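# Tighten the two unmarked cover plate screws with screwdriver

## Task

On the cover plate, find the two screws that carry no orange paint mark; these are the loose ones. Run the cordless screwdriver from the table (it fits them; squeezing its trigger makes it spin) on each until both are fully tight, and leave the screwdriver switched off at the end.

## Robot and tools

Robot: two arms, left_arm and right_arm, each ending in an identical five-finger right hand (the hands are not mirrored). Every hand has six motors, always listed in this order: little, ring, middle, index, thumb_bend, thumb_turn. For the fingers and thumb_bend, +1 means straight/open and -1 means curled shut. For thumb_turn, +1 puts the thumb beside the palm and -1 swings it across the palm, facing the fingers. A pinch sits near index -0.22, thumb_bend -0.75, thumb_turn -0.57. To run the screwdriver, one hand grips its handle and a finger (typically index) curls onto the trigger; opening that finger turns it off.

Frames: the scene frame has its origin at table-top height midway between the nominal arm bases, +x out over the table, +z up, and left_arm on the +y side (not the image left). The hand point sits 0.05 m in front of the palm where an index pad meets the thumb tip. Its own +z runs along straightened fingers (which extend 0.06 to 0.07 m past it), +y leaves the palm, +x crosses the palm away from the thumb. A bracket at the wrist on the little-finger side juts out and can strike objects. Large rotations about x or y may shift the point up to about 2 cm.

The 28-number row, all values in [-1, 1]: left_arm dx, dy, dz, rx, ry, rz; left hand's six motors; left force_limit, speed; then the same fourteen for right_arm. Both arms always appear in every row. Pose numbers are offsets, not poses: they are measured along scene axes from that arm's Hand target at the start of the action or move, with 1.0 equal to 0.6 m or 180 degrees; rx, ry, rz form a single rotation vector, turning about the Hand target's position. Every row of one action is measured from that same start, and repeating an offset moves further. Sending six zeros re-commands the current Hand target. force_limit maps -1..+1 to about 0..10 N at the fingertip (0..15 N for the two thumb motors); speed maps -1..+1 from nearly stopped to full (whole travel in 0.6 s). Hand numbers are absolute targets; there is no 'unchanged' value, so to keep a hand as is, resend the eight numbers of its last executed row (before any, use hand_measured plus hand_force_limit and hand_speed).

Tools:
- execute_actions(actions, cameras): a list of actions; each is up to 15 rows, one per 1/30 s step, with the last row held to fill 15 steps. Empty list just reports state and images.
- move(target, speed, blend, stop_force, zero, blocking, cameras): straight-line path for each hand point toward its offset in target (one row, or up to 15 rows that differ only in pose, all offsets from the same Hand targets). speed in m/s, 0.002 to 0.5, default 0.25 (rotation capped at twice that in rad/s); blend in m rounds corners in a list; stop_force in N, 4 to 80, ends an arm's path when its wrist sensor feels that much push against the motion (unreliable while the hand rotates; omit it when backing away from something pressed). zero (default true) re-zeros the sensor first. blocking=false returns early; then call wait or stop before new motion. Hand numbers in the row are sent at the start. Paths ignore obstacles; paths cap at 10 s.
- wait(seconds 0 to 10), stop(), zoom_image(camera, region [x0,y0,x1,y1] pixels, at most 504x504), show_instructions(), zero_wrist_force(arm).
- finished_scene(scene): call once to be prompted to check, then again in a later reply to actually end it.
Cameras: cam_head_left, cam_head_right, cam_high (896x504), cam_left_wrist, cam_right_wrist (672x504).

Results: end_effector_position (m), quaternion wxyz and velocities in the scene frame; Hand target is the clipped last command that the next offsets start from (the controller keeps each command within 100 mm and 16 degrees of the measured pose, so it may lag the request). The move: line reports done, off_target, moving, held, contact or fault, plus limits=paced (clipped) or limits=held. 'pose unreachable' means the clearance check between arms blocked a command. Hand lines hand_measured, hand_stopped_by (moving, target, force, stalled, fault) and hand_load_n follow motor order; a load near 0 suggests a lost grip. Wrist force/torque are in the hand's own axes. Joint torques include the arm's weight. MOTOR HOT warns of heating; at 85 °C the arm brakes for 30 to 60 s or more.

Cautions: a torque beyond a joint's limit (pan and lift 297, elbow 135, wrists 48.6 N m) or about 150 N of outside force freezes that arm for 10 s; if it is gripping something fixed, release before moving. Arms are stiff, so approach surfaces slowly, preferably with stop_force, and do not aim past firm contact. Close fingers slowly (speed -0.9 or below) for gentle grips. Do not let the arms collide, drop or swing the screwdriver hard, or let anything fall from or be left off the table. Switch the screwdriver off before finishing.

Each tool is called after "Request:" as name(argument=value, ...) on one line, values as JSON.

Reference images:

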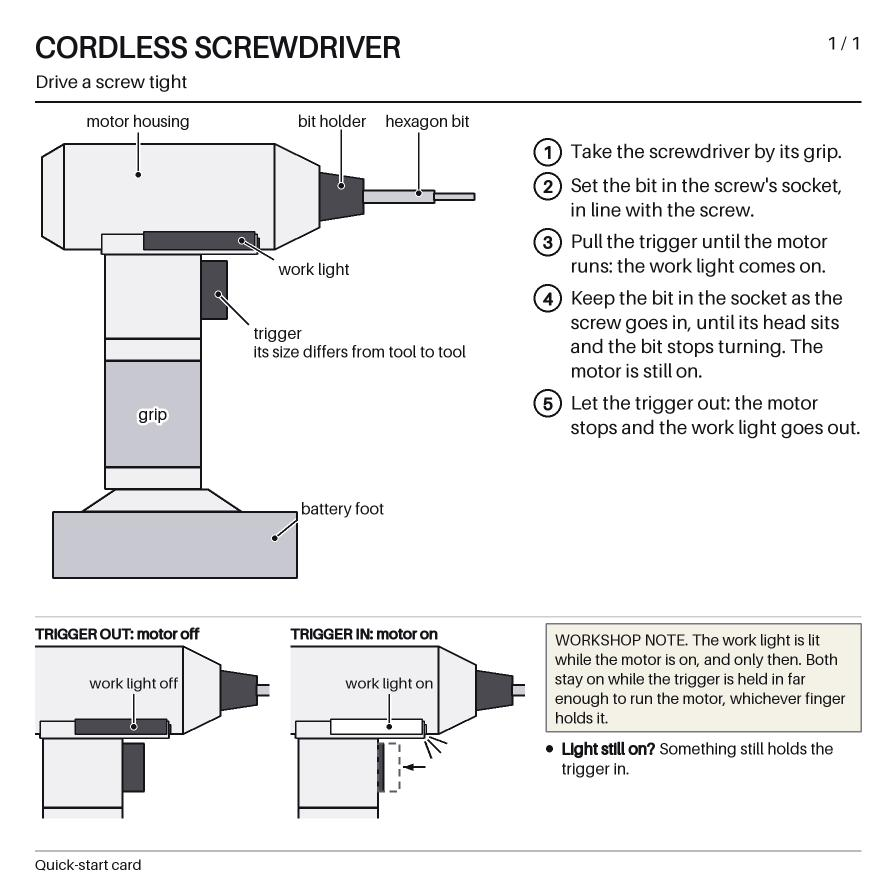

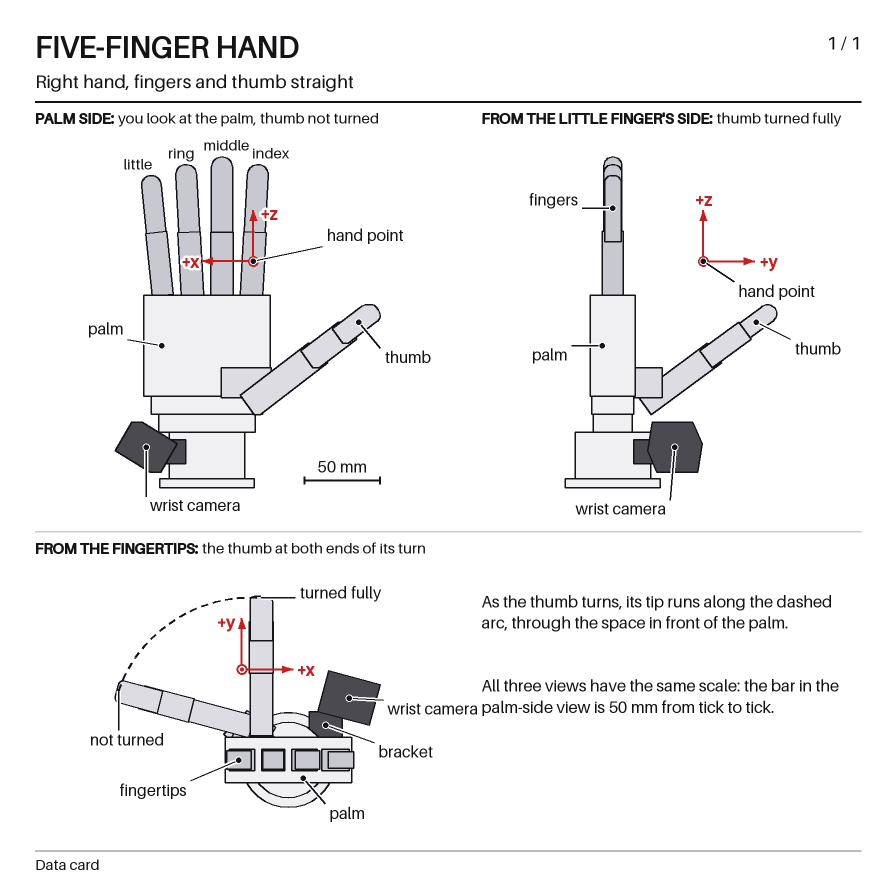

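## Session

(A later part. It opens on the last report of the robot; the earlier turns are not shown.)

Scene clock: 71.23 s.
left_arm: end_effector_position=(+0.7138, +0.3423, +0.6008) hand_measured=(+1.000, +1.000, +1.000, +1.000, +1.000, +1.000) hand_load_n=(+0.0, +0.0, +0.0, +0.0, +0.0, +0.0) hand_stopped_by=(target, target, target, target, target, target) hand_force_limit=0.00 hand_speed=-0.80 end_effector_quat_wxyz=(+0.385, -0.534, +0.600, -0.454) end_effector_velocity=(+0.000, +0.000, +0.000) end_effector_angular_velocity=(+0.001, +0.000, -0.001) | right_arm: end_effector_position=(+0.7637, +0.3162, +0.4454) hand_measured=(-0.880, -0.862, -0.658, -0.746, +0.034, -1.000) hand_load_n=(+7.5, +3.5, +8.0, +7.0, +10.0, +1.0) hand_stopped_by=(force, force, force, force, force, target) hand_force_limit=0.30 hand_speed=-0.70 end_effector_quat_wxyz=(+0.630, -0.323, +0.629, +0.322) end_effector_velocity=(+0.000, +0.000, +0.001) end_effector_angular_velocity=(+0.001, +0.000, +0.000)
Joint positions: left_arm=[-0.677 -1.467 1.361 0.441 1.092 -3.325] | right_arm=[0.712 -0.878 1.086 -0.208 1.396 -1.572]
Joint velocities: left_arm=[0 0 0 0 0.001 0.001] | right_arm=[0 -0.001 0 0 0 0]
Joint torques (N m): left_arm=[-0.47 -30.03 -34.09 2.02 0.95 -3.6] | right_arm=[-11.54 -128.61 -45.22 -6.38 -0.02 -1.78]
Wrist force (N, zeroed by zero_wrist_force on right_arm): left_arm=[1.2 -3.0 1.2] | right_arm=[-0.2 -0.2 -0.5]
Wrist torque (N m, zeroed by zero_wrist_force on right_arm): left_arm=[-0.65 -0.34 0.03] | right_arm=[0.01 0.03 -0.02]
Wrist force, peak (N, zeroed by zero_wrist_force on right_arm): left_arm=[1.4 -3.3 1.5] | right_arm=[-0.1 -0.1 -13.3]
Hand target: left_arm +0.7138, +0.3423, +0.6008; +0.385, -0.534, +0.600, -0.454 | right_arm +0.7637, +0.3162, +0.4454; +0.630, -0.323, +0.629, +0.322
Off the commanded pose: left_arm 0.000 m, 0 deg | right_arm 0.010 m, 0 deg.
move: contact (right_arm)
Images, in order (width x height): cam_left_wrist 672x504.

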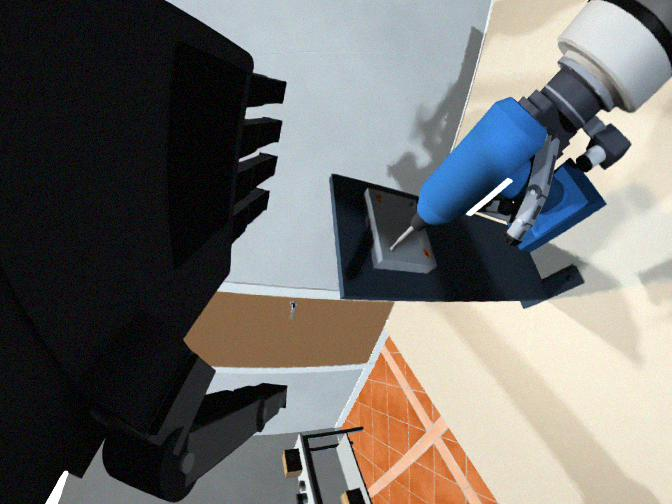

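Request:
move(target=[[0,0,0,0,0,0,1,1,1,1,1,1,0,-0.8,-0.00195,-0.0027,0,0,0,0,-1,-1,-1,-0.97,-1,-1,0.3,-0.7],[0,0,0,0,0,0,1,1,1,1,1,1,0,-0.8,-0.00195,-0.0027,-0.005,0,0,0,-1,-1,-1,-0.97,-1,-1,0.3,-0.7]], cameras=["cam_left_wrist"], speed=0.02)

Request:
zoom_image(camera="cam_left_wrist", region=[378, 234, 402, 258])

Request:
move(target=[0,0,0,0,0,0,1,1,1,1,1,1,0,-0.8,0.0097,0.0135,0,0,0,0,-1,-1,-1,-0.97,-1,-1,0.3,-0.7], cameras=["cam_left_wrist"], speed=0.005, stop_force=5)

Request:
zoom_image(camera="cam_left_wrist", region=[378, 234, 402, 258])

Scene clock: 72.43 s.
left_arm: end_effector_position=(+0.7138, +0.3423, +0.6008) hand_measured=(+1.000, +1.000, +1.000, +1.000, +1.000, +1.000) hand_load_n=(+0.0, +0.0, +0.0, +0.0, +0.0, +0.0) hand_stopped_by=(target, target, target, target, target, target) hand_force_limit=0.00 hand_speed=-0.80 end_effector_quat_wxyz=(+0.385, -0.534, +0.600, -0.454) end_effector_velocity=(+0.000, +0.000, +0.000) end_effector_angular_velocity=(-0.002, +0.000, +0.001) | right_arm: end_effector_position=(+0.7625, +0.3145, +0.4424) hand_measured=(-0.880, -0.862, -0.658, -0.746, +0.034, -1.000) hand_load_n=(+8.0, +3.5, +8.0, +6.5, +10.5, +1.0) hand_stopped_by=(force, force, force, force, force, target) hand_force_limit=0.30 hand_speed=-0.70 end_effector_quat_wxyz=(+0.630, -0.323, +0.629, +0.322) end_effector_velocity=(+0.000, +0.000, +0.001) end_effector_angular_velocity=(+0.000, +0.000, +0.000)
Joint positions: left_arm=[-0.677 -1.467 1.361 0.441 1.092 -3.325] | right_arm=[0.712 -0.881 1.095 -0.215 1.395 -1.572]
Joint velocities: left_arm=[0 0 0 0 0 -0.002] | right_arm=[0 -0.001 0 0 0 0]
Joint torques (N m): left_arm=[-0.66 -27.73 -35.17 2 0.63 -3.1] | right_arm=[-10.83 -110.91 -52.26 -4.45 -1.59 -1.57]
Wrist force (N, zeroed by zero_wrist_force on right_arm): left_arm=[0.9 -2.8 0.8] | right_arm=[-0.4 0.3 -0.1]
Wrist torque (N m, zeroed by zero_wrist_force on right_arm): left_arm=[-0.60 -0.28 0.02] | right_arm=[0.05 0.06 -0.03]
Wrist force, peak (N, zeroed by zero_wrist_force on right_arm): left_arm=[1.1 -3.0 1.4] | right_arm=[-1.0 0.4 0.1]
Hand target: left_arm +0.7138, +0.3423, +0.6008; +0.385, -0.534, +0.600, -0.454 | right_arm +0.7625, +0.3146, +0.4424; +0.630, -0.323, +0.629, +0.322
Off the commanded pose: left_arm 0.000 m, 0 deg | right_arm 0.000 m, 0 deg.
move: done
Images, in order (width x height): cam_left_wrist 672x504.

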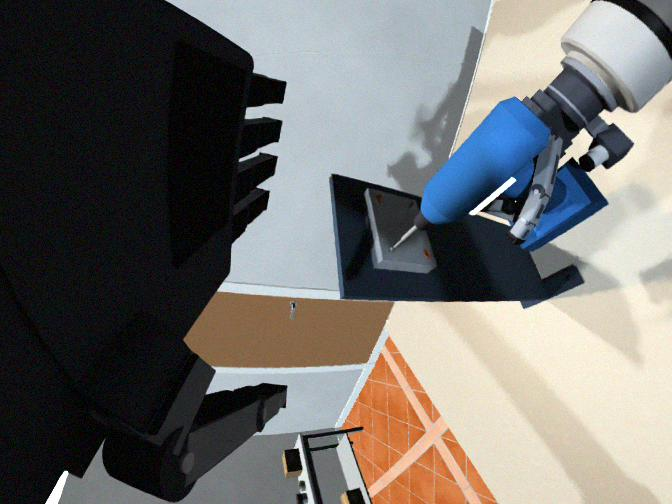

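Scaled by 21.000 from the camera's 672x504 image, which has a finer 960x720 frame.

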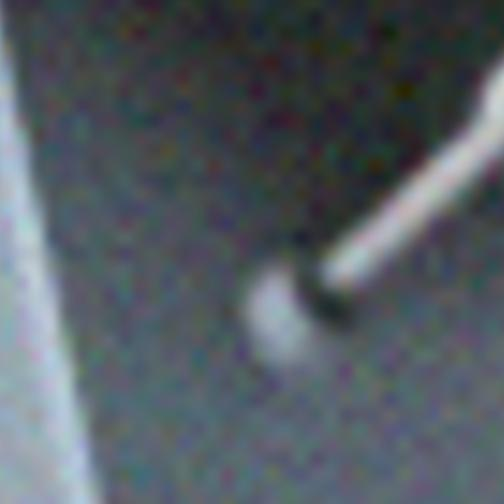

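Scene clock: 73.97 s.
left_arm: end_effector_position=(+0.7138, +0.3423, +0.6008) hand_measured=(+1.000, +1.000, +1.000, +1.000, +1.000, +1.000) hand_load_n=(+0.0, +0.0, -0.5, +0.0, +0.0, -0.5) hand_stopped_by=(target, target, target, target, target, target) hand_force_limit=0.00 hand_speed=-0.80 end_effector_quat_wxyz=(+0.385, -0.534, +0.600, -0.454) end_effector_velocity=(+0.000, +0.000, +0.000) end_effector_angular_velocity=(-0.002, +0.001, +0.001) | right_arm: end_effector_position=(+0.7641, +0.3167, +0.4424) hand_measured=(-0.880, -0.862, -0.658, -0.746, +0.034, -1.000) hand_load_n=(+8.0, +3.5, +8.5, +6.5, +10.5, +1.0) hand_stopped_by=(force, force, force, force, force, target) hand_force_limit=0.30 hand_speed=-0.70 end_effector_quat_wxyz=(+0.630, -0.323, +0.629, +0.322) end_effector_velocity=(+0.000, +0.000, +0.001) end_effector_angular_velocity=(+0.001, +0.000, +0.000)
Joint positions: left_arm=[-0.677 -1.467 1.361 0.441 1.092 -3.325] | right_arm=[0.712 -0.876 1.087 -0.212 1.396 -1.572]
Joint velocities: left_arm=[0 0 0 0 0 -0.002] | right_arm=[0 -0.001 0 0.001 0 0]
Joint torques (N m): left_arm=[0.85 -31.25 -34.66 2.02 0.62 -3.68] | right_arm=[-5.4 -128.49 -45.13 -6.54 -0.44 -1.43]
Wrist force (N, zeroed by zero_wrist_force on right_arm): left_arm=[1.2 -2.9 1.5] | right_arm=[-0.3 0.0 -0.1]
Wrist torque (N m, zeroed by zero_wrist_force on right_arm): left_arm=[-0.65 -0.35 0.03] | right_arm=[0.01 0.05 -0.03]
Wrist force, peak (N, zeroed by zero_wrist_force on right_arm): left_arm=[1.4 -3.2 0.9] | right_arm=[0.5 -1.2 -7.8]
Hand target: left_arm +0.7138, +0.3423, +0.6008; +0.385, -0.534, +0.600, -0.454 | right_arm +0.7641, +0.3166, +0.4424; +0.630, -0.323, +0.629, +0.322
Off the commanded pose: left_arm 0.000 m, 0 deg | right_arm 0.007 m, 0 deg.
move: contact (right_arm)
Images, in order (width x height): cam_left_wrist 672x504.

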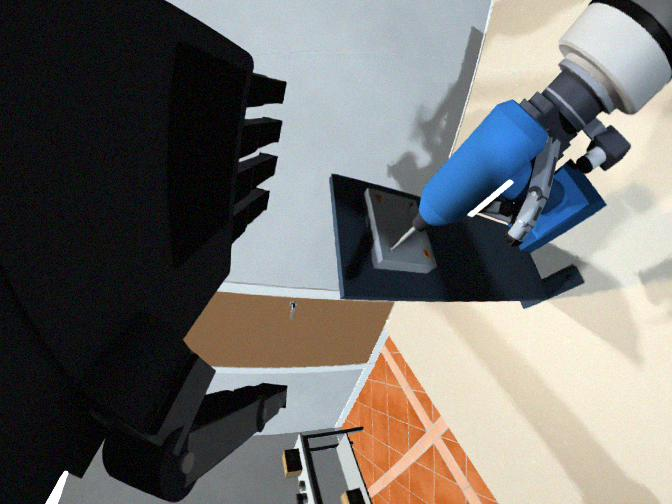

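Scaled by 21.000 from the camera's 672x504 image, which has a finer 960x720 frame.

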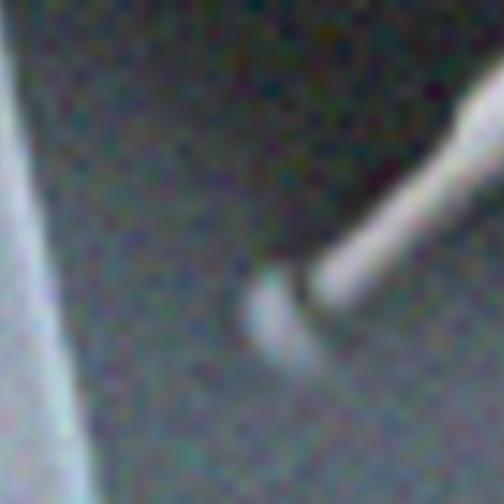

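Request:
move(target=[0,0,0,0,0,0,1,1,1,1,1,1,0,-0.8,0.0117,0.0162,0,0,0,0,-1,-1,-1,-0.97,-1,-1,0.3,-0.7], cameras=["cam_left_wrist"], speed=0.005, stop_force=9)

Request:
zoom_image(camera="cam_left_wrist", region=[378, 234, 402, 258])

Scene clock: 75.83 s.
left_arm: end_effector_position=(+0.7138, +0.3423, +0.6008) hand_measured=(+1.000, +1.000, +1.000, +1.000, +1.000, +1.000) hand_load_n=(+0.0, +0.0, +0.0, +0.0, +0.0, -0.5) hand_stopped_by=(target, target, target, target, target, target) hand_force_limit=0.00 hand_speed=-0.80 end_effector_quat_wxyz=(+0.385, -0.534, +0.600, -0.454) end_effector_velocity=(+0.000, +0.000, +0.000) end_effector_angular_velocity=(+0.000, +0.001, +0.000) | right_arm: end_effector_position=(+0.7660, +0.3193, +0.4424) hand_measured=(-0.880, -0.862, -0.658, -0.746, +0.034, -1.000) hand_load_n=(+7.5, +3.5, +8.0, +6.5, +10.5, +1.0) hand_stopped_by=(force, force, force, force, force, target) hand_force_limit=0.30 hand_speed=-0.70 end_effector_quat_wxyz=(+0.630, -0.323, +0.629, +0.322) end_effector_velocity=(+0.000, +0.000, +0.001) end_effector_angular_velocity=(+0.000, +0.000, +0.000)
Joint positions: left_arm=[-0.677 -1.467 1.361 0.441 1.092 -3.325] | right_arm=[0.713 -0.87 1.077 -0.208 1.397 -1.572]
Joint velocities: left_arm=[0 0 0 0.001 -0.001 0] | right_arm=[0 -0.001 0 0.001 0 0]
Joint torques (N m): left_arm=[0.67 -32.92 -35.2 1.68 1.37 -3.72] | right_arm=[-0.97 -127.42 -46.49 -4.12 -0.27 0.56]
Wrist force (N, zeroed by zero_wrist_force on right_arm): left_arm=[1.0 -3.0 1.0] | right_arm=[-1.2 -1.1 -0.9]
Wrist torque (N m, zeroed by zero_wrist_force on right_arm): left_arm=[-0.65 -0.30 0.02] | right_arm=[0.08 -0.07 -0.90]
Wrist force, peak (N, zeroed by zero_wrist_force on right_arm): left_arm=[0.9 -3.3 1.2] | right_arm=[0.4 -1.1 -14.7]
Hand target: left_arm +0.7138, +0.3423, +0.6008; +0.385, -0.534, +0.600, -0.454 | right_arm +0.7660, +0.3193, +0.4424; +0.630, -0.323, +0.629, +0.322
Off the commanded pose: left_arm 0.000 m, 0 deg | right_arm 0.009 m, 0 deg.
move: contact (right_arm)
Images, in order (width x height): cam_left_wrist 672x504.

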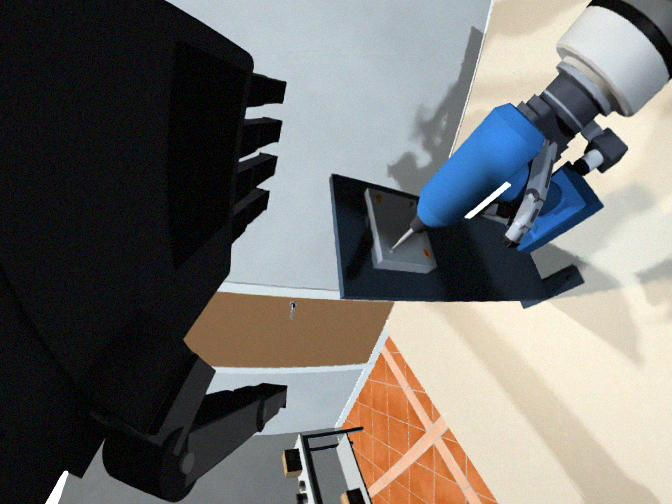

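Scaled by 21.000 from the camera's 672x504 image, which has a finer 960x720 frame.

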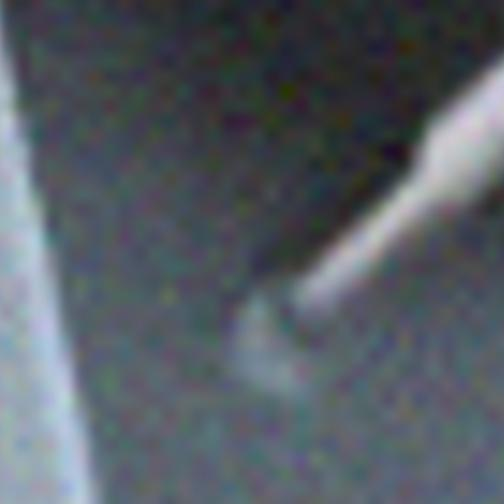

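Request:
move(target=[0,0,0,0,0,0,1,1,1,1,1,1,0,-0.8,0.0117,0.0162,0,0,0,0,-1,-1,-1,-0.97,-1,-1,0.3,-0.7], cameras=["cam_left_wrist"], speed=0.005, stop_force=10)

Request:
zoom_image(camera="cam_left_wrist", region=[378, 234, 402, 258])

Request:
wait(seconds=1, cameras=[])

Scene clock: 76.80 s.
left_arm: end_effector_position=(+0.7138, +0.3423, +0.6008) hand_measured=(+1.000, +1.000, +1.000, +1.000, +1.000, +1.000) hand_load_n=(+0.0, +0.0, +0.0, +0.0, +0.0, +0.0) hand_stopped_by=(target, target, target, target, target, target) hand_force_limit=0.00 hand_speed=-0.80 end_effector_quat_wxyz=(+0.385, -0.534, +0.600, -0.454) end_effector_velocity=(+0.000, +0.000, +0.000) end_effector_angular_velocity=(-0.001, +0.000, +0.001) | right_arm: end_effector_position=(+0.7661, +0.3194, +0.4424) hand_measured=(-0.880, -0.862, -0.658, -0.746, +0.036, -1.000) hand_load_n=(+7.5, +3.5, +8.0, +6.5, +11.0, +1.0) hand_stopped_by=(force, force, force, force, force, target) hand_force_limit=0.30 hand_speed=-0.70 end_effector_quat_wxyz=(+0.630, -0.323, +0.629, +0.322) end_effector_velocity=(+0.000, +0.000, +0.000) end_effector_angular_velocity=(+0.000, -0.001, +0.000)
Joint positions: left_arm=[-0.677 -1.467 1.361 0.441 1.092 -3.325] | right_arm=[0.713 -0.869 1.076 -0.208 1.397 -1.572]
Joint velocities: left_arm=[0.001 0 0 0 0 -0.001] | right_arm=[0 0 0 -0.001 0 0]
Joint torques (N m): left_arm=[0.68 -31.29 -36.11 1.64 0.6 -3.31] | right_arm=[-0.11 -128.68 -46.76 -7.25 0.45 0.52]
Wrist force (N, zeroed by zero_wrist_force on right_arm): left_arm=[1.0 -2.8 0.7] | right_arm=[1.0 -0.4 -6.1]
Wrist torque (N m, zeroed by zero_wrist_force on right_arm): left_arm=[-0.60 -0.30 0.02] | right_arm=[0.22 -0.03 -0.85]
Wrist force, peak (N, zeroed by zero_wrist_force on right_arm): left_arm=[0.8 -3.2 0.9] | right_arm=[3.1 -0.4 -16.8]
Hand target: left_arm +0.7138, +0.3423, +0.6008; +0.385, -0.534, +0.600, -0.454 | right_arm +0.7661, +0.3194, +0.4424; +0.630, -0.323, +0.629, +0.322
Off the commanded pose: left_arm 0.000 m, 0 deg | right_arm 0.012 m, 0 deg.
move: contact (right_arm)
Images, in order (width x height): cam_left_wrist 672x504.

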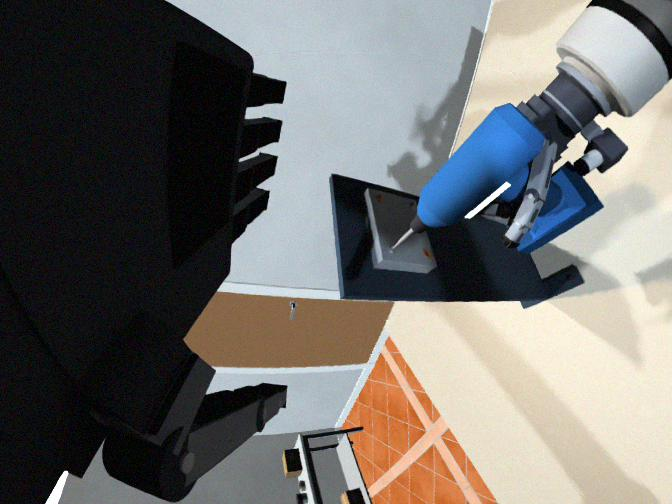

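Scaled by 21.000 from the camera's 672x504 image, which has a finer 960x720 frame.

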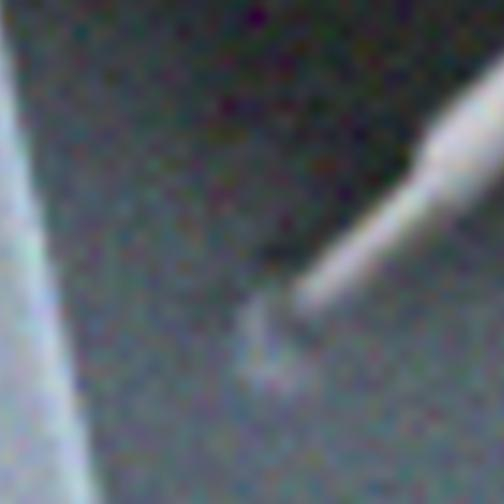

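Scene clock: 77.80 s.
left_arm: end_effector_position=(+0.7138, +0.3423, +0.6008) hand_measured=(+1.000, +1.000, +1.000, +1.000, +1.000, +1.000) hand_load_n=(+0.0, +0.0, +0.0, +0.0, +0.0, +0.0) hand_stopped_by=(target, target, target, target, target, target) hand_force_limit=0.00 hand_speed=-0.80 end_effector_quat_wxyz=(+0.385, -0.534, +0.600, -0.454) end_effector_velocity=(+0.000, +0.000, +0.000) end_effector_angular_velocity=(-0.001, +0.000, +0.000) | right_arm: end_effector_position=(+0.7661, +0.3194, +0.4424) hand_measured=(-0.880, -0.862, -0.658, -0.746, +0.036, -1.000) hand_load_n=(+7.5, +3.5, +8.0, +6.5, +11.0, +1.0) hand_stopped_by=(force, force, force, force, force, target) hand_force_limit=0.30 hand_speed=-0.70 end_effector_quat_wxyz=(+0.630, -0.323, +0.629, +0.322) end_effector_velocity=(+0.000, +0.000, +0.001) end_effector_angular_velocity=(+0.001, -0.001, +0.000)
Joint positions: left_arm=[-0.677 -1.467 1.361 0.441 1.092 -3.325] | right_arm=[0.713 -0.87 1.076 -0.208 1.397 -1.572]
Joint velocities: left_arm=[0 0 0 0 0.001 -0.001] | right_arm=[0 -0.001 0 0 0 0]
Joint torques (N m): left_arm=[0.34 -29.09 -37.02 1.63 0.65 -2.96] | right_arm=[-0.88 -129.34 -48.19 -6.12 0.58 -0.17]
Wrist force (N, zeroed by zero_wrist_force on right_arm): left_arm=[1.2 -3.0 0.9] | right_arm=[0.9 -0.6 -5.7]
Wrist torque (N m, zeroed by zero_wrist_force on right_arm): left_arm=[-0.63 -0.34 0.04] | right_arm=[0.17 0.02 -0.86]
Wrist force, peak (N, zeroed by zero_wrist_force on right_arm): left_arm=[1.3 -3.0 1.1] | right_arm=[1.1 -0.3 -6.4]
Hand target: left_arm +0.7138, +0.3423, +0.6008; +0.385, -0.534, +0.600, -0.454 | right_arm +0.7661, +0.3194, +0.4424; +0.630, -0.323, +0.629, +0.322
Off the commanded pose: left_arm 0.000 m, 0 deg | right_arm 0.012 m, 0 deg.
wait: 1.00 s; at rest by 0.17 s
No camera images: "cameras" was empty.

Request:
move(target=[0,0,0,0,0,0,1,1,1,1,1,1,0,-0.8,0,0,0,0,0,0,-1,-1,-1,-0.45,-1,-1,0.3,-0.7], cameras=["cam_left_wrist"])

Request:
move(target=[0,0,0,0,0,0,1,1,1,1,1,1,0,-0.8,-0.0195,-0.0271,0,0,0,0,-1,-1,-1,-0.45,-1,-1,0.3,-0.7], cameras=["cam_left_wrist"], speed=0.03)

Request:
zoom_image(camera="cam_left_wrist", region=[360, 190, 440, 270])

Request:
zoom_image(camera="cam_left_wrist", region=[376, 234, 408, 262])

Scene clock: 78.90 s.
left_arm: end_effector_position=(+0.7138, +0.3423, +0.6008) hand_measured=(+1.000, +1.000, +1.000, +1.000, +1.000, +1.000) hand_load_n=(+0.0, +0.0, +0.0, +0.0, +0.0, -0.5) hand_stopped_by=(target, target, target, target, target, target) hand_force_limit=0.00 hand_speed=-0.80 end_effector_quat_wxyz=(+0.385, -0.534, +0.600, -0.454) end_effector_velocity=(+0.000, +0.000, +0.001) end_effector_angular_velocity=(-0.001, +0.000, +0.000) | right_arm: end_effector_position=(+0.7661, +0.3194, +0.4424) hand_measured=(-0.880, -0.862, -0.658, -0.450, +0.036, -1.000) hand_load_n=(+7.5, +3.5, +8.5, +0.0, +10.5, +1.0) hand_stopped_by=(force, force, force, target, force, target) hand_force_limit=0.30 hand_speed=-0.70 end_effector_quat_wxyz=(+0.630, -0.323, +0.629, +0.322) end_effector_velocity=(+0.000, +0.000, +0.000) end_effector_angular_velocity=(+0.000, +0.000, +0.000)
Joint positions: left_arm=[-0.677 -1.467 1.361 0.441 1.092 -3.325] | right_arm=[0.713 -0.87 1.076 -0.208 1.397 -1.572]
Joint velocities: left_arm=[-0.001 -0.001 0 0 0 -0.001] | right_arm=[0 0 0 0 0 0]
Joint torques (N m): left_arm=[-2.47 -29.3 -35.67 1.4 1.08 -3.36] | right_arm=[0.22 -127.3 -49.87 -4.71 0.36 -0.75]
Wrist force (N, zeroed by zero_wrist_force on right_arm): left_arm=[0.8 -3.1 0.9] | right_arm=[-0.7 -1.1 -0.6]
Wrist torque (N m, zeroed by zero_wrist_force on right_arm): left_arm=[-0.65 -0.29 0.01] | right_arm=[0.17 0.06 0.00]
Wrist force, peak (N, zeroed by zero_wrist_force on right_arm): left_arm=[0.9 -3.5 0.9] | right_arm=[1.2 -1.9 -6.5]
Hand target: left_arm +0.7138, +0.3423, +0.6008; +0.385, -0.534, +0.600, -0.454 | right_arm +0.7661, +0.3194, +0.4424; +0.630, -0.323, +0.629, +0.322
Off the commanded pose: left_arm 0.000 m, 0 deg | right_arm 0.000 m, 0 deg.
move: done
Images, in order (width x height): cam_left_wrist 672x504.

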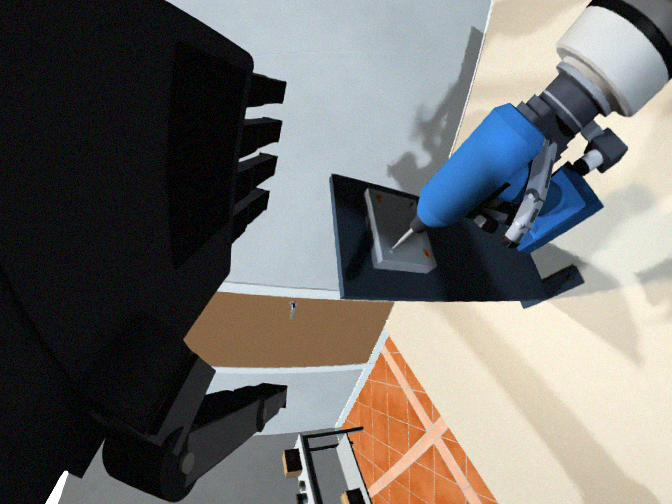

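Scene clock: 79.87 s.
left_arm: end_effector_position=(+0.7138, +0.3423, +0.6008) hand_measured=(+1.000, +1.000, +1.000, +1.000, +1.000, +1.000) hand_load_n=(+0.0, +0.0, +0.0, -0.5, +0.0, -0.5) hand_stopped_by=(target, target, target, target, target, target) hand_force_limit=0.00 hand_speed=-0.80 end_effector_quat_wxyz=(+0.385, -0.534, +0.600, -0.454) end_effector_velocity=(+0.000, +0.000, +0.000) end_effector_angular_velocity=(+0.000, -0.001, -0.001) | right_arm: end_effector_position=(+0.7544, +0.3030, +0.4425) hand_measured=(-0.880, -0.862, -0.658, -0.450, +0.036, -1.000) hand_load_n=(+7.5, +3.5, +9.0, +0.0, +10.0, +1.0) hand_stopped_by=(force, force, force, target, force, target) hand_force_limit=0.30 hand_speed=-0.70 end_effector_quat_wxyz=(+0.630, -0.323, +0.629, +0.322) end_effector_velocity=(+0.001, +0.001, +0.000) end_effector_angular_velocity=(+0.000, -0.001, +0.000)
Joint positions: left_arm=[-0.677 -1.467 1.361 0.441 1.092 -3.325] | right_arm=[0.709 -0.906 1.138 -0.233 1.393 -1.572]
Joint velocities: left_arm=[0 0 0 -0.001 0 0.001] | right_arm=[0 0.002 -0.003 0.001 0 0]
Joint torques (N m): left_arm=[-1.22 -31.77 -36.25 1.17 0.85 -3.91] | right_arm=[-7.07 -103.73 -54.74 -2.09 -0.14 -0.21]
Wrist force (N, zeroed by zero_wrist_force on right_arm): left_arm=[1.1 -3.0 1.2] | right_arm=[-0.5 0.6 -0.2]
Wrist torque (N m, zeroed by zero_wrist_force on right_arm): left_arm=[-0.65 -0.34 0.03] | right_arm=[0.12 0.07 -0.01]
Wrist force, peak (N, zeroed by zero_wrist_force on right_arm): left_arm=[1.4 -3.2 1.2] | right_arm=[-0.7 -1.6 0.5]
Hand target: left_arm +0.7138, +0.3423, +0.6008; +0.385, -0.534, +0.600, -0.454 | right_arm +0.7544, +0.3031, +0.4424; +0.630, -0.323, +0.629, +0.322
Off the commanded pose: left_arm 0.000 m, 0 deg | right_arm 0.000 m, 0 deg.
move: done
Images, in order (width x height): cam_left_wrist 672x504.

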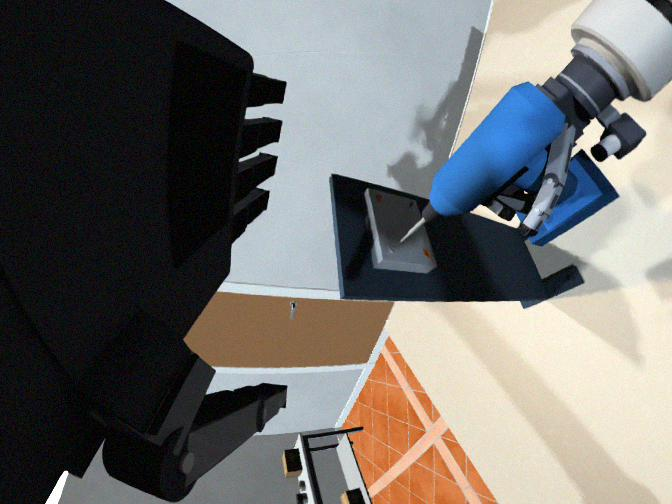

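Scaled by 6.300 from the camera's 672x504 image, which has a finer 960x720 frame.

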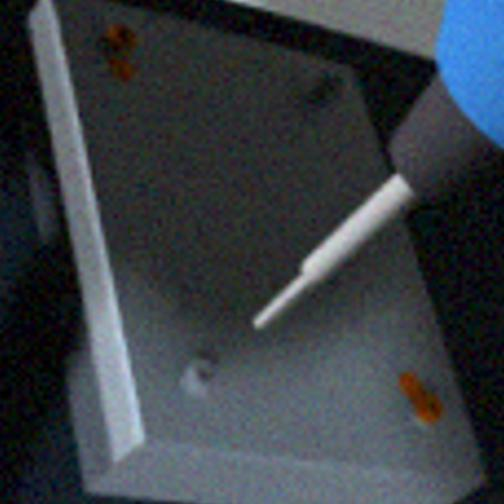

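Scaled by 15.750 from the camera's 672x504 image, which has a finer 960x720 frame.

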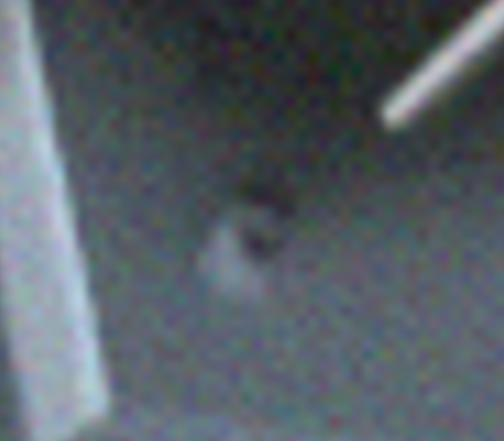

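Request:
move(target=[0,0,0,0,0,0,1,1,1,1,1,1,0,-0.8,0.1015,-0.0729,-0.0667,0,0,0,-1,-1,-1,-0.45,-1,-1,0.3,-0.7], cameras=["cam_left_wrist"], speed=0.08)

Request:
zoom_image(camera="cam_left_wrist", region=[360, 180, 440, 260])

Request:
zoom_image(camera="cam_left_wrist", region=[392, 184, 432, 224])

Scene clock: 81.53 s.
left_arm: end_effector_position=(+0.7138, +0.3423, +0.6008) hand_measured=(+1.000, +1.000, +1.000, +1.000, +1.000, +1.000) hand_load_n=(+0.0, +0.0, +0.0, +0.0, +0.0, +0.0) hand_stopped_by=(target, target, target, target, target, target) hand_force_limit=0.00 hand_speed=-0.80 end_effector_quat_wxyz=(+0.385, -0.534, +0.600, -0.454) end_effector_velocity=(+0.000, +0.000, +0.000) end_effector_angular_velocity=(+0.000, +0.000, +0.000) | right_arm: end_effector_position=(+0.8154, +0.2593, +0.4021) hand_measured=(-0.880, -0.862, -0.658, -0.450, +0.036, -1.000) hand_load_n=(+7.0, +3.5, +9.0, +0.0, +10.0, +1.5) hand_stopped_by=(force, force, force, target, force, target) hand_force_limit=0.30 hand_speed=-0.70 end_effector_quat_wxyz=(+0.630, -0.323, +0.629, +0.322) end_effector_velocity=(-0.003, +0.002, +0.002) end_effector_angular_velocity=(+0.000, +0.000, -0.001)
Joint positions: left_arm=[-0.677 -1.467 1.361 0.441 1.092 -3.325] | right_arm=[0.631 -0.883 1.172 -0.29 1.314 -1.572]
Joint velocities: left_arm=[0.001 0 0 0 0.001 0] | right_arm=[0.004 -0.002 -0.001 0.003 0.005 0]
Joint torques (N m): left_arm=[-2.24 -29.39 -37.17 1.3 0.6 -3.1] | right_arm=[15.43 -126.38 -54.63 -2.7 2.99 2.09]
Wrist force (N, zeroed by zero_wrist_force on right_arm): left_arm=[0.5 -3.4 1.1] | right_arm=[-0.6 0.3 0.3]
Wrist torque (N m, zeroed by zero_wrist_force on right_arm): left_arm=[-0.70 -0.24 -0.02] | right_arm=[0.02 0.06 -0.01]
Wrist force, peak (N, zeroed by zero_wrist_force on right_arm): left_arm=[1.3 -3.4 1.3] | right_arm=[-2.2 2.2 0.1]
Hand target: left_arm +0.7138, +0.3423, +0.6008; +0.385, -0.534, +0.600, -0.454 | right_arm +0.8153, +0.2594, +0.4024; +0.630, -0.323, +0.629, +0.322
Off the commanded pose: left_arm 0.000 m, 0 deg | right_arm 0.000 m, 0 deg.
move: done
Images, in order (width x height): cam_left_wrist 672x504.

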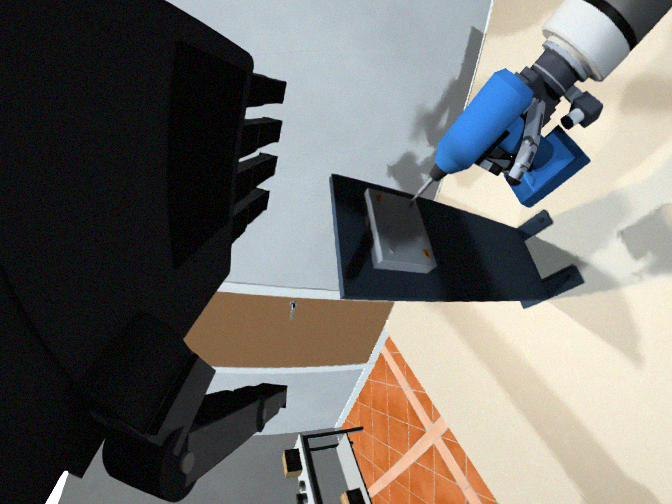

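Scaled by 6.300 from the camera's 672x504 image, which has a finer 960x720 frame.

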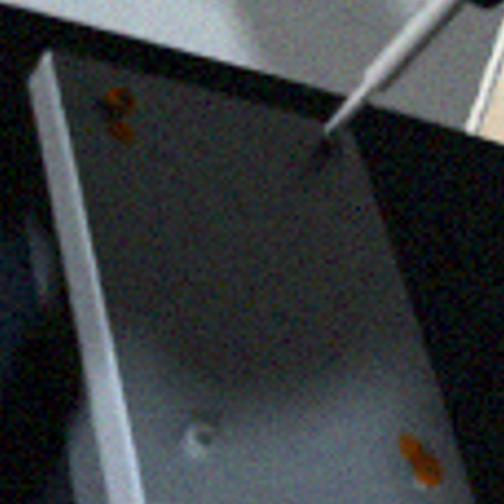

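Scaled by 12.600 from the camera's 672x504 image, which has a finer 960x720 frame.

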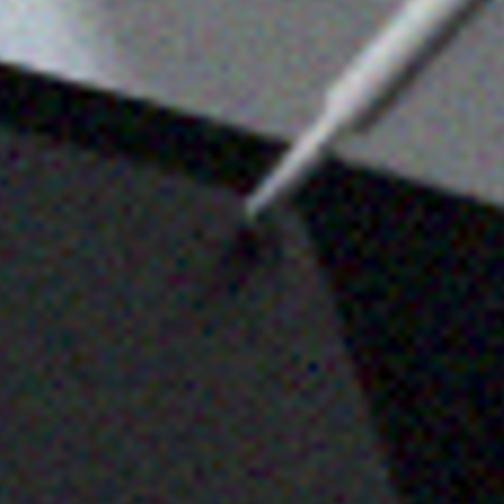

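Request:
move(target=[0,0,0,0,0,0,1,1,1,1,1,1,0,-0.8,0.0193,0.0026,-0.0208,0,0,0,-1,-1,-1,-0.97,-1,-1,0.3,-0.7], cameras=["cam_left_wrist"], speed=0.04)

Request:
zoom_image(camera="cam_left_wrist", region=[398, 188, 428, 218])

Scene clock: 82.73 s.
left_arm: end_effector_position=(+0.7138, +0.3423, +0.6008) hand_measured=(+1.000, +1.000, +1.000, +1.000, +1.000, +1.000) hand_load_n=(+0.0, +0.0, +0.0, +0.0, +0.0, +0.0) hand_stopped_by=(target, target, target, target, target, target) hand_force_limit=0.00 hand_speed=-0.80 end_effector_quat_wxyz=(+0.385, -0.534, +0.600, -0.454) end_effector_velocity=(+0.000, -0.001, +0.000) end_effector_angular_velocity=(-0.002, +0.000, -0.001) | right_arm: end_effector_position=(+0.8270, +0.2610, +0.3899) hand_measured=(-0.880, -0.862, -0.658, -0.746, +0.036, -1.000) hand_load_n=(+7.0, +3.5, +8.5, +7.5, +10.0, +1.5) hand_stopped_by=(force, force, force, force, force, target) hand_force_limit=0.30 hand_speed=-0.70 end_effector_quat_wxyz=(+0.630, -0.323, +0.629, +0.322) end_effector_velocity=(+0.000, +0.000, -0.002) end_effector_angular_velocity=(-0.002, +0.003, +0.000)
Joint positions: left_arm=[-0.677 -1.467 1.361 0.441 1.092 -3.325] | right_arm=[0.624 -0.861 1.158 -0.297 1.308 -1.572]
Joint velocities: left_arm=[-0.001 0 0 0 0.001 -0.002] | right_arm=[0 0.001 0.001 0.002 0 0]
Joint torques (N m): left_arm=[-2.62 -31.48 -36.29 1.46 0.71 -3.39] | right_arm=[9.43 -126.31 -42.6 -2.32 1.27 2.06]
Wrist force (N, zeroed by zero_wrist_force on right_arm): left_arm=[1.1 -2.6 0.9] | right_arm=[-0.5 0.0 -0.1]
Wrist torque (N m, zeroed by zero_wrist_force on right_arm): left_arm=[-0.57 -0.32 0.04] | right_arm=[-0.01 0.06 -0.02]
Wrist force, peak (N, zeroed by zero_wrist_force on right_arm): left_arm=[1.1 -3.4 0.9] | right_arm=[-1.8 0.4 0.0]
Hand target: left_arm +0.7138, +0.3423, +0.6008; +0.385, -0.534, +0.600, -0.454 | right_arm +0.8269, +0.2610, +0.3899; +0.630, -0.323, +0.629, +0.322
Off the commanded pose: left_arm 0.000 m, 0 deg | right_arm 0.000 m, 0 deg.
move: done
Images, in order (width x height): cam_left_wrist 672x504.

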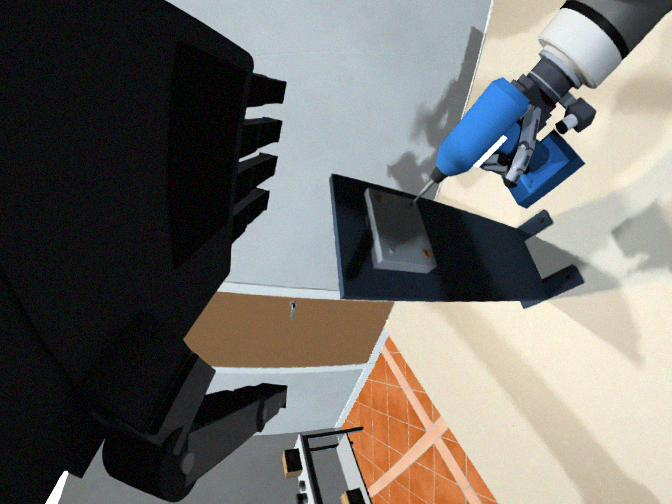

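Scaled by 16.800 from the camera's 672x504 image, which has a finer 960x720 frame.

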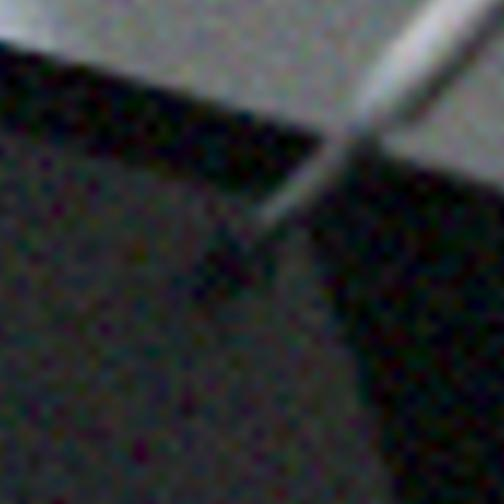

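Request:
move(target=[0,0,0,0,0,0,1,1,1,1,1,1,0,-0.8,0.0165,0.023,0,0,0,0,-1,-1,-1,-0.97,-1,-1,0.3,-0.7], cameras=["cam_left_wrist"], speed=0.008, stop_force=5)

Request:
zoom_image(camera="cam_left_wrist", region=[398, 188, 428, 218])

Scene clock: 86.17 s.
left_arm: end_effector_position=(+0.7138, +0.3423, +0.6008) hand_measured=(+1.000, +1.000, +1.000, +1.000, +1.000, +1.000) hand_load_n=(+0.0, +0.0, +0.0, +0.0, +0.0, +0.0) hand_stopped_by=(target, target, target, target, target, target) hand_force_limit=0.00 hand_speed=-0.80 end_effector_quat_wxyz=(+0.385, -0.534, +0.600, -0.454) end_effector_velocity=(+0.000, +0.001, +0.000) end_effector_angular_velocity=(+0.000, +0.000, +0.001) | right_arm: end_effector_position=(+0.8354, +0.2729, +0.3899) hand_measured=(-0.880, -0.862, -0.658, -0.746, +0.036, -1.000) hand_load_n=(+7.5, +3.5, +8.5, +6.5, +10.5, +1.0) hand_stopped_by=(force, force, force, force, force, target) hand_force_limit=0.30 hand_speed=-0.70 end_effector_quat_wxyz=(+0.630, -0.323, +0.629, +0.322) end_effector_velocity=(+0.000, +0.000, +0.002) end_effector_angular_velocity=(+0.001, +0.000, +0.000)
Joint positions: left_arm=[-0.677 -1.467 1.361 0.441 1.092 -3.325] | right_arm=[0.629 -0.836 1.113 -0.278 1.312 -1.572]
Joint velocities: left_arm=[0.001 0.001 0 0 -0.001 0] | right_arm=[0 -0.002 0 0.001 0 0]
Joint torques (N m): left_arm=[-4.87 -29.04 -35.79 1.7 0.94 -3.5] | right_arm=[-13.6 -130.92 -45.31 -6.1 -0.54 0.99]
Wrist force (N, zeroed by zero_wrist_force on right_arm): left_arm=[1.2 -2.6 1.0] | right_arm=[-0.7 0.2 -0.4]
Wrist torque (N m, zeroed by zero_wrist_force on right_arm): left_arm=[-0.58 -0.34 0.04] | right_arm=[0.04 0.12 -0.03]
Wrist force, peak (N, zeroed by zero_wrist_force on right_arm): left_arm=[1.0 -3.3 1.0] | right_arm=[0.9 1.9 -14.3]
Hand target: left_arm +0.7138, +0.3423, +0.6008; +0.385, -0.534, +0.600, -0.454 | right_arm +0.8354, +0.2729, +0.3899; +0.630, -0.323, +0.629, +0.322
Off the commanded pose: left_arm 0.000 m, 0 deg | right_arm 0.002 m, 0 deg.
move: contact (right_arm)
Images, in order (width x height): cam_left_wrist 672x504.

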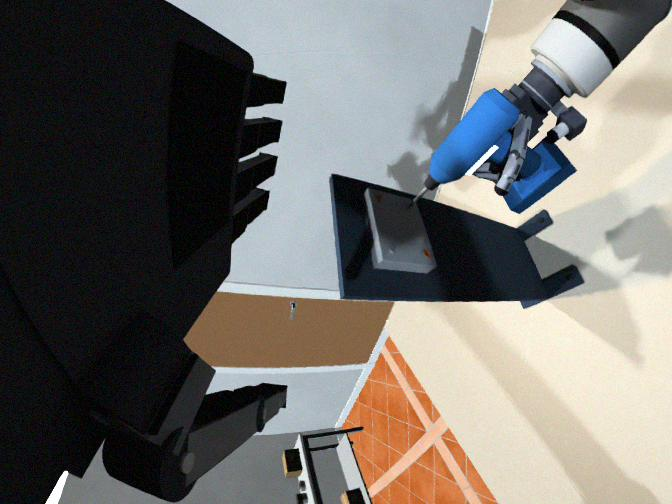

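Scaled by 16.800 from the camera's 672x504 image, which has a finer 960x720 frame.

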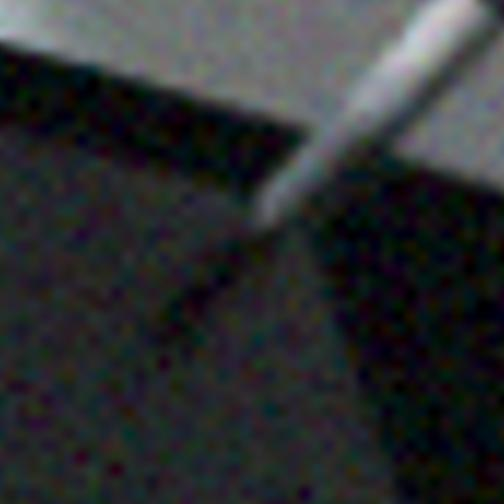

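Request:
zoom_image(camera="cam_left_wrist", region=[402, 194, 422, 214])

Scaled by 25.200 from the camera's 672x504 image, which has a finer 960x720 frame.

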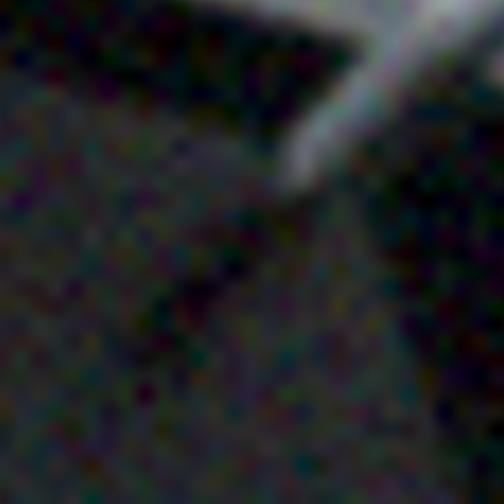

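Request:
move(target=[[0,0,0,0,0,0,1,1,1,1,1,1,0,-0.8,-0.00875,-0.01218,0,0,0,0,-1,-1,-1,-0.97,-1,-1,0.3,-0.7],[0,0,0,0,0,0,1,1,1,1,1,1,0,-0.8,-0.00375,-0.0158,-0.0078,0,0,0,-1,-1,-1,-0.97,-1,-1,0.3,-0.7]], cameras=["cam_left_wrist"], speed=0.03)

Request:
zoom_image(camera="cam_left_wrist", region=[402, 190, 426, 214])

Request:
move(target=[0,0,0,0,0,0,1,1,1,1,1,1,0,-0.8,0.0165,0.023,0,0,0,0,-1,-1,-1,-0.97,-1,-1,0.3,-0.7], cameras=["cam_left_wrist"], speed=0.008, stop_force=5)

Request:
zoom_image(camera="cam_left_wrist", region=[402, 190, 426, 214])

Scene clock: 87.70 s.
left_arm: end_effector_position=(+0.7138, +0.3423, +0.6008) hand_measured=(+1.000, +1.000, +1.000, +1.000, +1.000, +1.000) hand_load_n=(+0.0, +0.0, -0.5, +0.0, +0.0, +0.0) hand_stopped_by=(target, target, target, target, target, target) hand_force_limit=0.00 hand_speed=-0.80 end_effector_quat_wxyz=(+0.385, -0.534, +0.600, -0.454) end_effector_velocity=(+0.000, +0.001, +0.000) end_effector_angular_velocity=(+0.001, +0.000, +0.001) | right_arm: end_effector_position=(+0.8333, +0.2633, +0.3851) hand_measured=(-0.880, -0.862, -0.658, -0.746, +0.036, -1.000) hand_load_n=(+7.5, +3.5, +8.5, +7.0, +10.5, +1.0) hand_stopped_by=(force, force, force, force, force, target) hand_force_limit=0.30 hand_speed=-0.70 end_effector_quat_wxyz=(+0.630, -0.323, +0.629, +0.322) end_effector_velocity=(+0.000, +0.001, -0.001) end_effector_angular_velocity=(-0.002, +0.002, +0.000)
Joint positions: left_arm=[-0.677 -1.467 1.361 0.441 1.092 -3.325] | right_arm=[0.622 -0.849 1.144 -0.296 1.306 -1.572]
Joint velocities: left_arm=[0.001 0 0 0.001 -0.001 0.001] | right_arm=[0.001 0.001 0 0.002 0.001 0]
Joint torques (N m): left_arm=[-5.61 -33.07 -36.46 0.97 0.43 -3.81] | right_arm=[12.83 -130.33 -52.78 -2.09 1.13 1.5]
Wrist force (N, zeroed by zero_wrist_force on right_arm): left_arm=[0.8 -2.8 1.4] | right_arm=[-0.5 -0.2 0.2]
Wrist torque (N m, zeroed by zero_wrist_force on right_arm): left_arm=[-0.64 -0.30 0.01] | right_arm=[-0.05 0.06 -0.03]
Wrist force, peak (N, zeroed by zero_wrist_force on right_arm): left_arm=[1.4 -3.1 0.9] | right_arm=[-1.3 0.4 -0.4]
Hand target: left_arm +0.7138, +0.3423, +0.6008; +0.385, -0.534, +0.600, -0.454 | right_arm +0.8331, +0.2634, +0.3852; +0.630, -0.323, +0.629, +0.322
Off the commanded pose: left_arm 0.000 m, 0 deg | right_arm 0.000 m, 0 deg.
move: done
Images, in order (width x height): cam_left_wrist 672x504.

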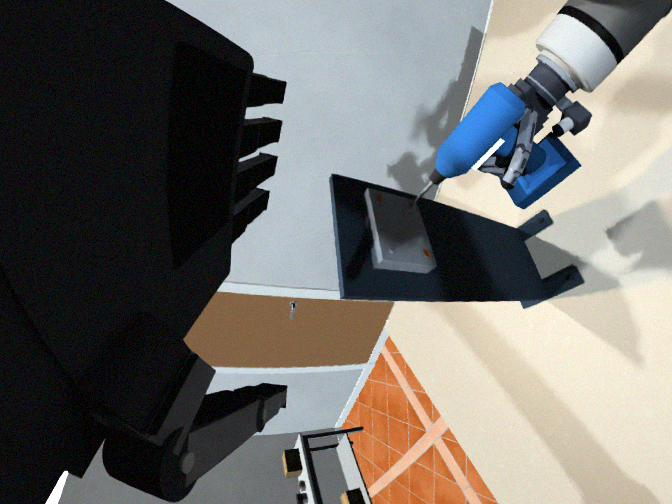

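Scaled by 21.000 from the camera's 672x504 image, which has a finer 960x720 frame.

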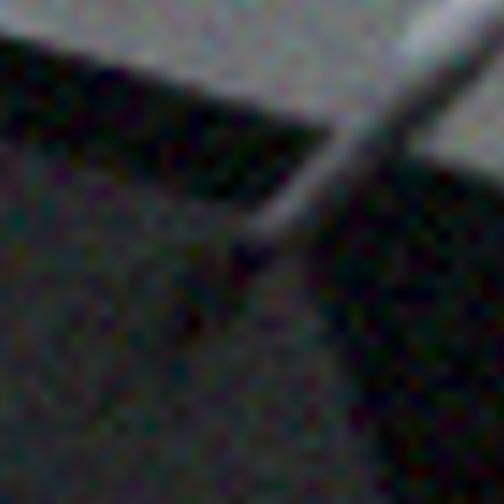

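Scene clock: 89.23 s.
left_arm: end_effector_position=(+0.7138, +0.3423, +0.6008) hand_measured=(+1.000, +1.000, +1.000, +1.000, +1.000, +1.000) hand_load_n=(+0.0, +0.0, -0.5, +0.0, +0.0, -0.5) hand_stopped_by=(target, target, target, target, target, target) hand_force_limit=0.00 hand_speed=-0.80 end_effector_quat_wxyz=(+0.385, -0.534, +0.600, -0.454) end_effector_velocity=(+0.000, +0.000, +0.000) end_effector_angular_velocity=(-0.001, +0.000, +0.000) | right_arm: end_effector_position=(+0.8343, +0.2649, +0.3853) hand_measured=(-0.880, -0.862, -0.658, -0.746, +0.036, -1.000) hand_load_n=(+7.5, +3.5, +8.0, +7.0, +10.5, +1.0) hand_stopped_by=(force, force, force, force, force, target) hand_force_limit=0.30 hand_speed=-0.70 end_effector_quat_wxyz=(+0.630, -0.323, +0.629, +0.322) end_effector_velocity=(+0.000, +0.000, +0.001) end_effector_angular_velocity=(+0.000, +0.000, +0.000)
Joint positions: left_arm=[-0.677 -1.467 1.361 0.441 1.092 -3.325] | right_arm=[0.623 -0.846 1.138 -0.294 1.306 -1.572]
Joint velocities: left_arm=[0 0 0 0 0 -0.001] | right_arm=[0 -0.001 0 0.001 0 0]
Joint torques (N m): left_arm=[-5.32 -32.93 -38.43 0.76 0.83 -3.53] | right_arm=[-15.16 -129.65 -44.52 -5.94 -0.67 0.7]
Wrist force (N, zeroed by zero_wrist_force on right_arm): left_arm=[1.0 -2.7 0.9] | right_arm=[-0.3 0.0 -0.1]
Wrist torque (N m, zeroed by zero_wrist_force on right_arm): left_arm=[-0.59 -0.30 0.02] | right_arm=[-0.01 0.05 -0.02]
Wrist force, peak (N, zeroed by zero_wrist_force on right_arm): left_arm=[1.0 -3.3 1.1] | right_arm=[-1.0 -0.1 -15.3]
Hand target: left_arm +0.7138, +0.3423, +0.6008; +0.385, -0.534, +0.600, -0.454 | right_arm +0.8343, +0.2649, +0.3853; +0.630, -0.323, +0.629, +0.322
Off the commanded pose: left_arm 0.000 m, 0 deg | right_arm 0.015 m, 0 deg.
move: contact (right_arm)
Images, in order (width x height): cam_left_wrist 672x504.

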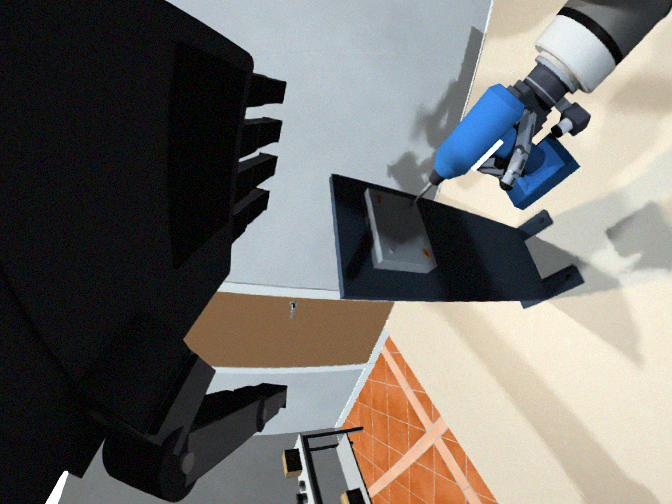

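Scaled by 21.000 from the camera's 672x504 image, which has a finer 960x720 frame.

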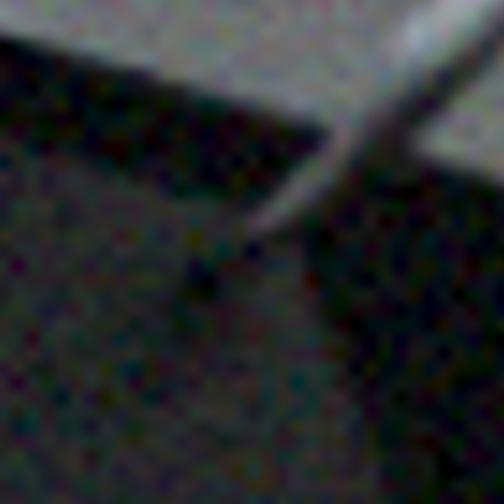

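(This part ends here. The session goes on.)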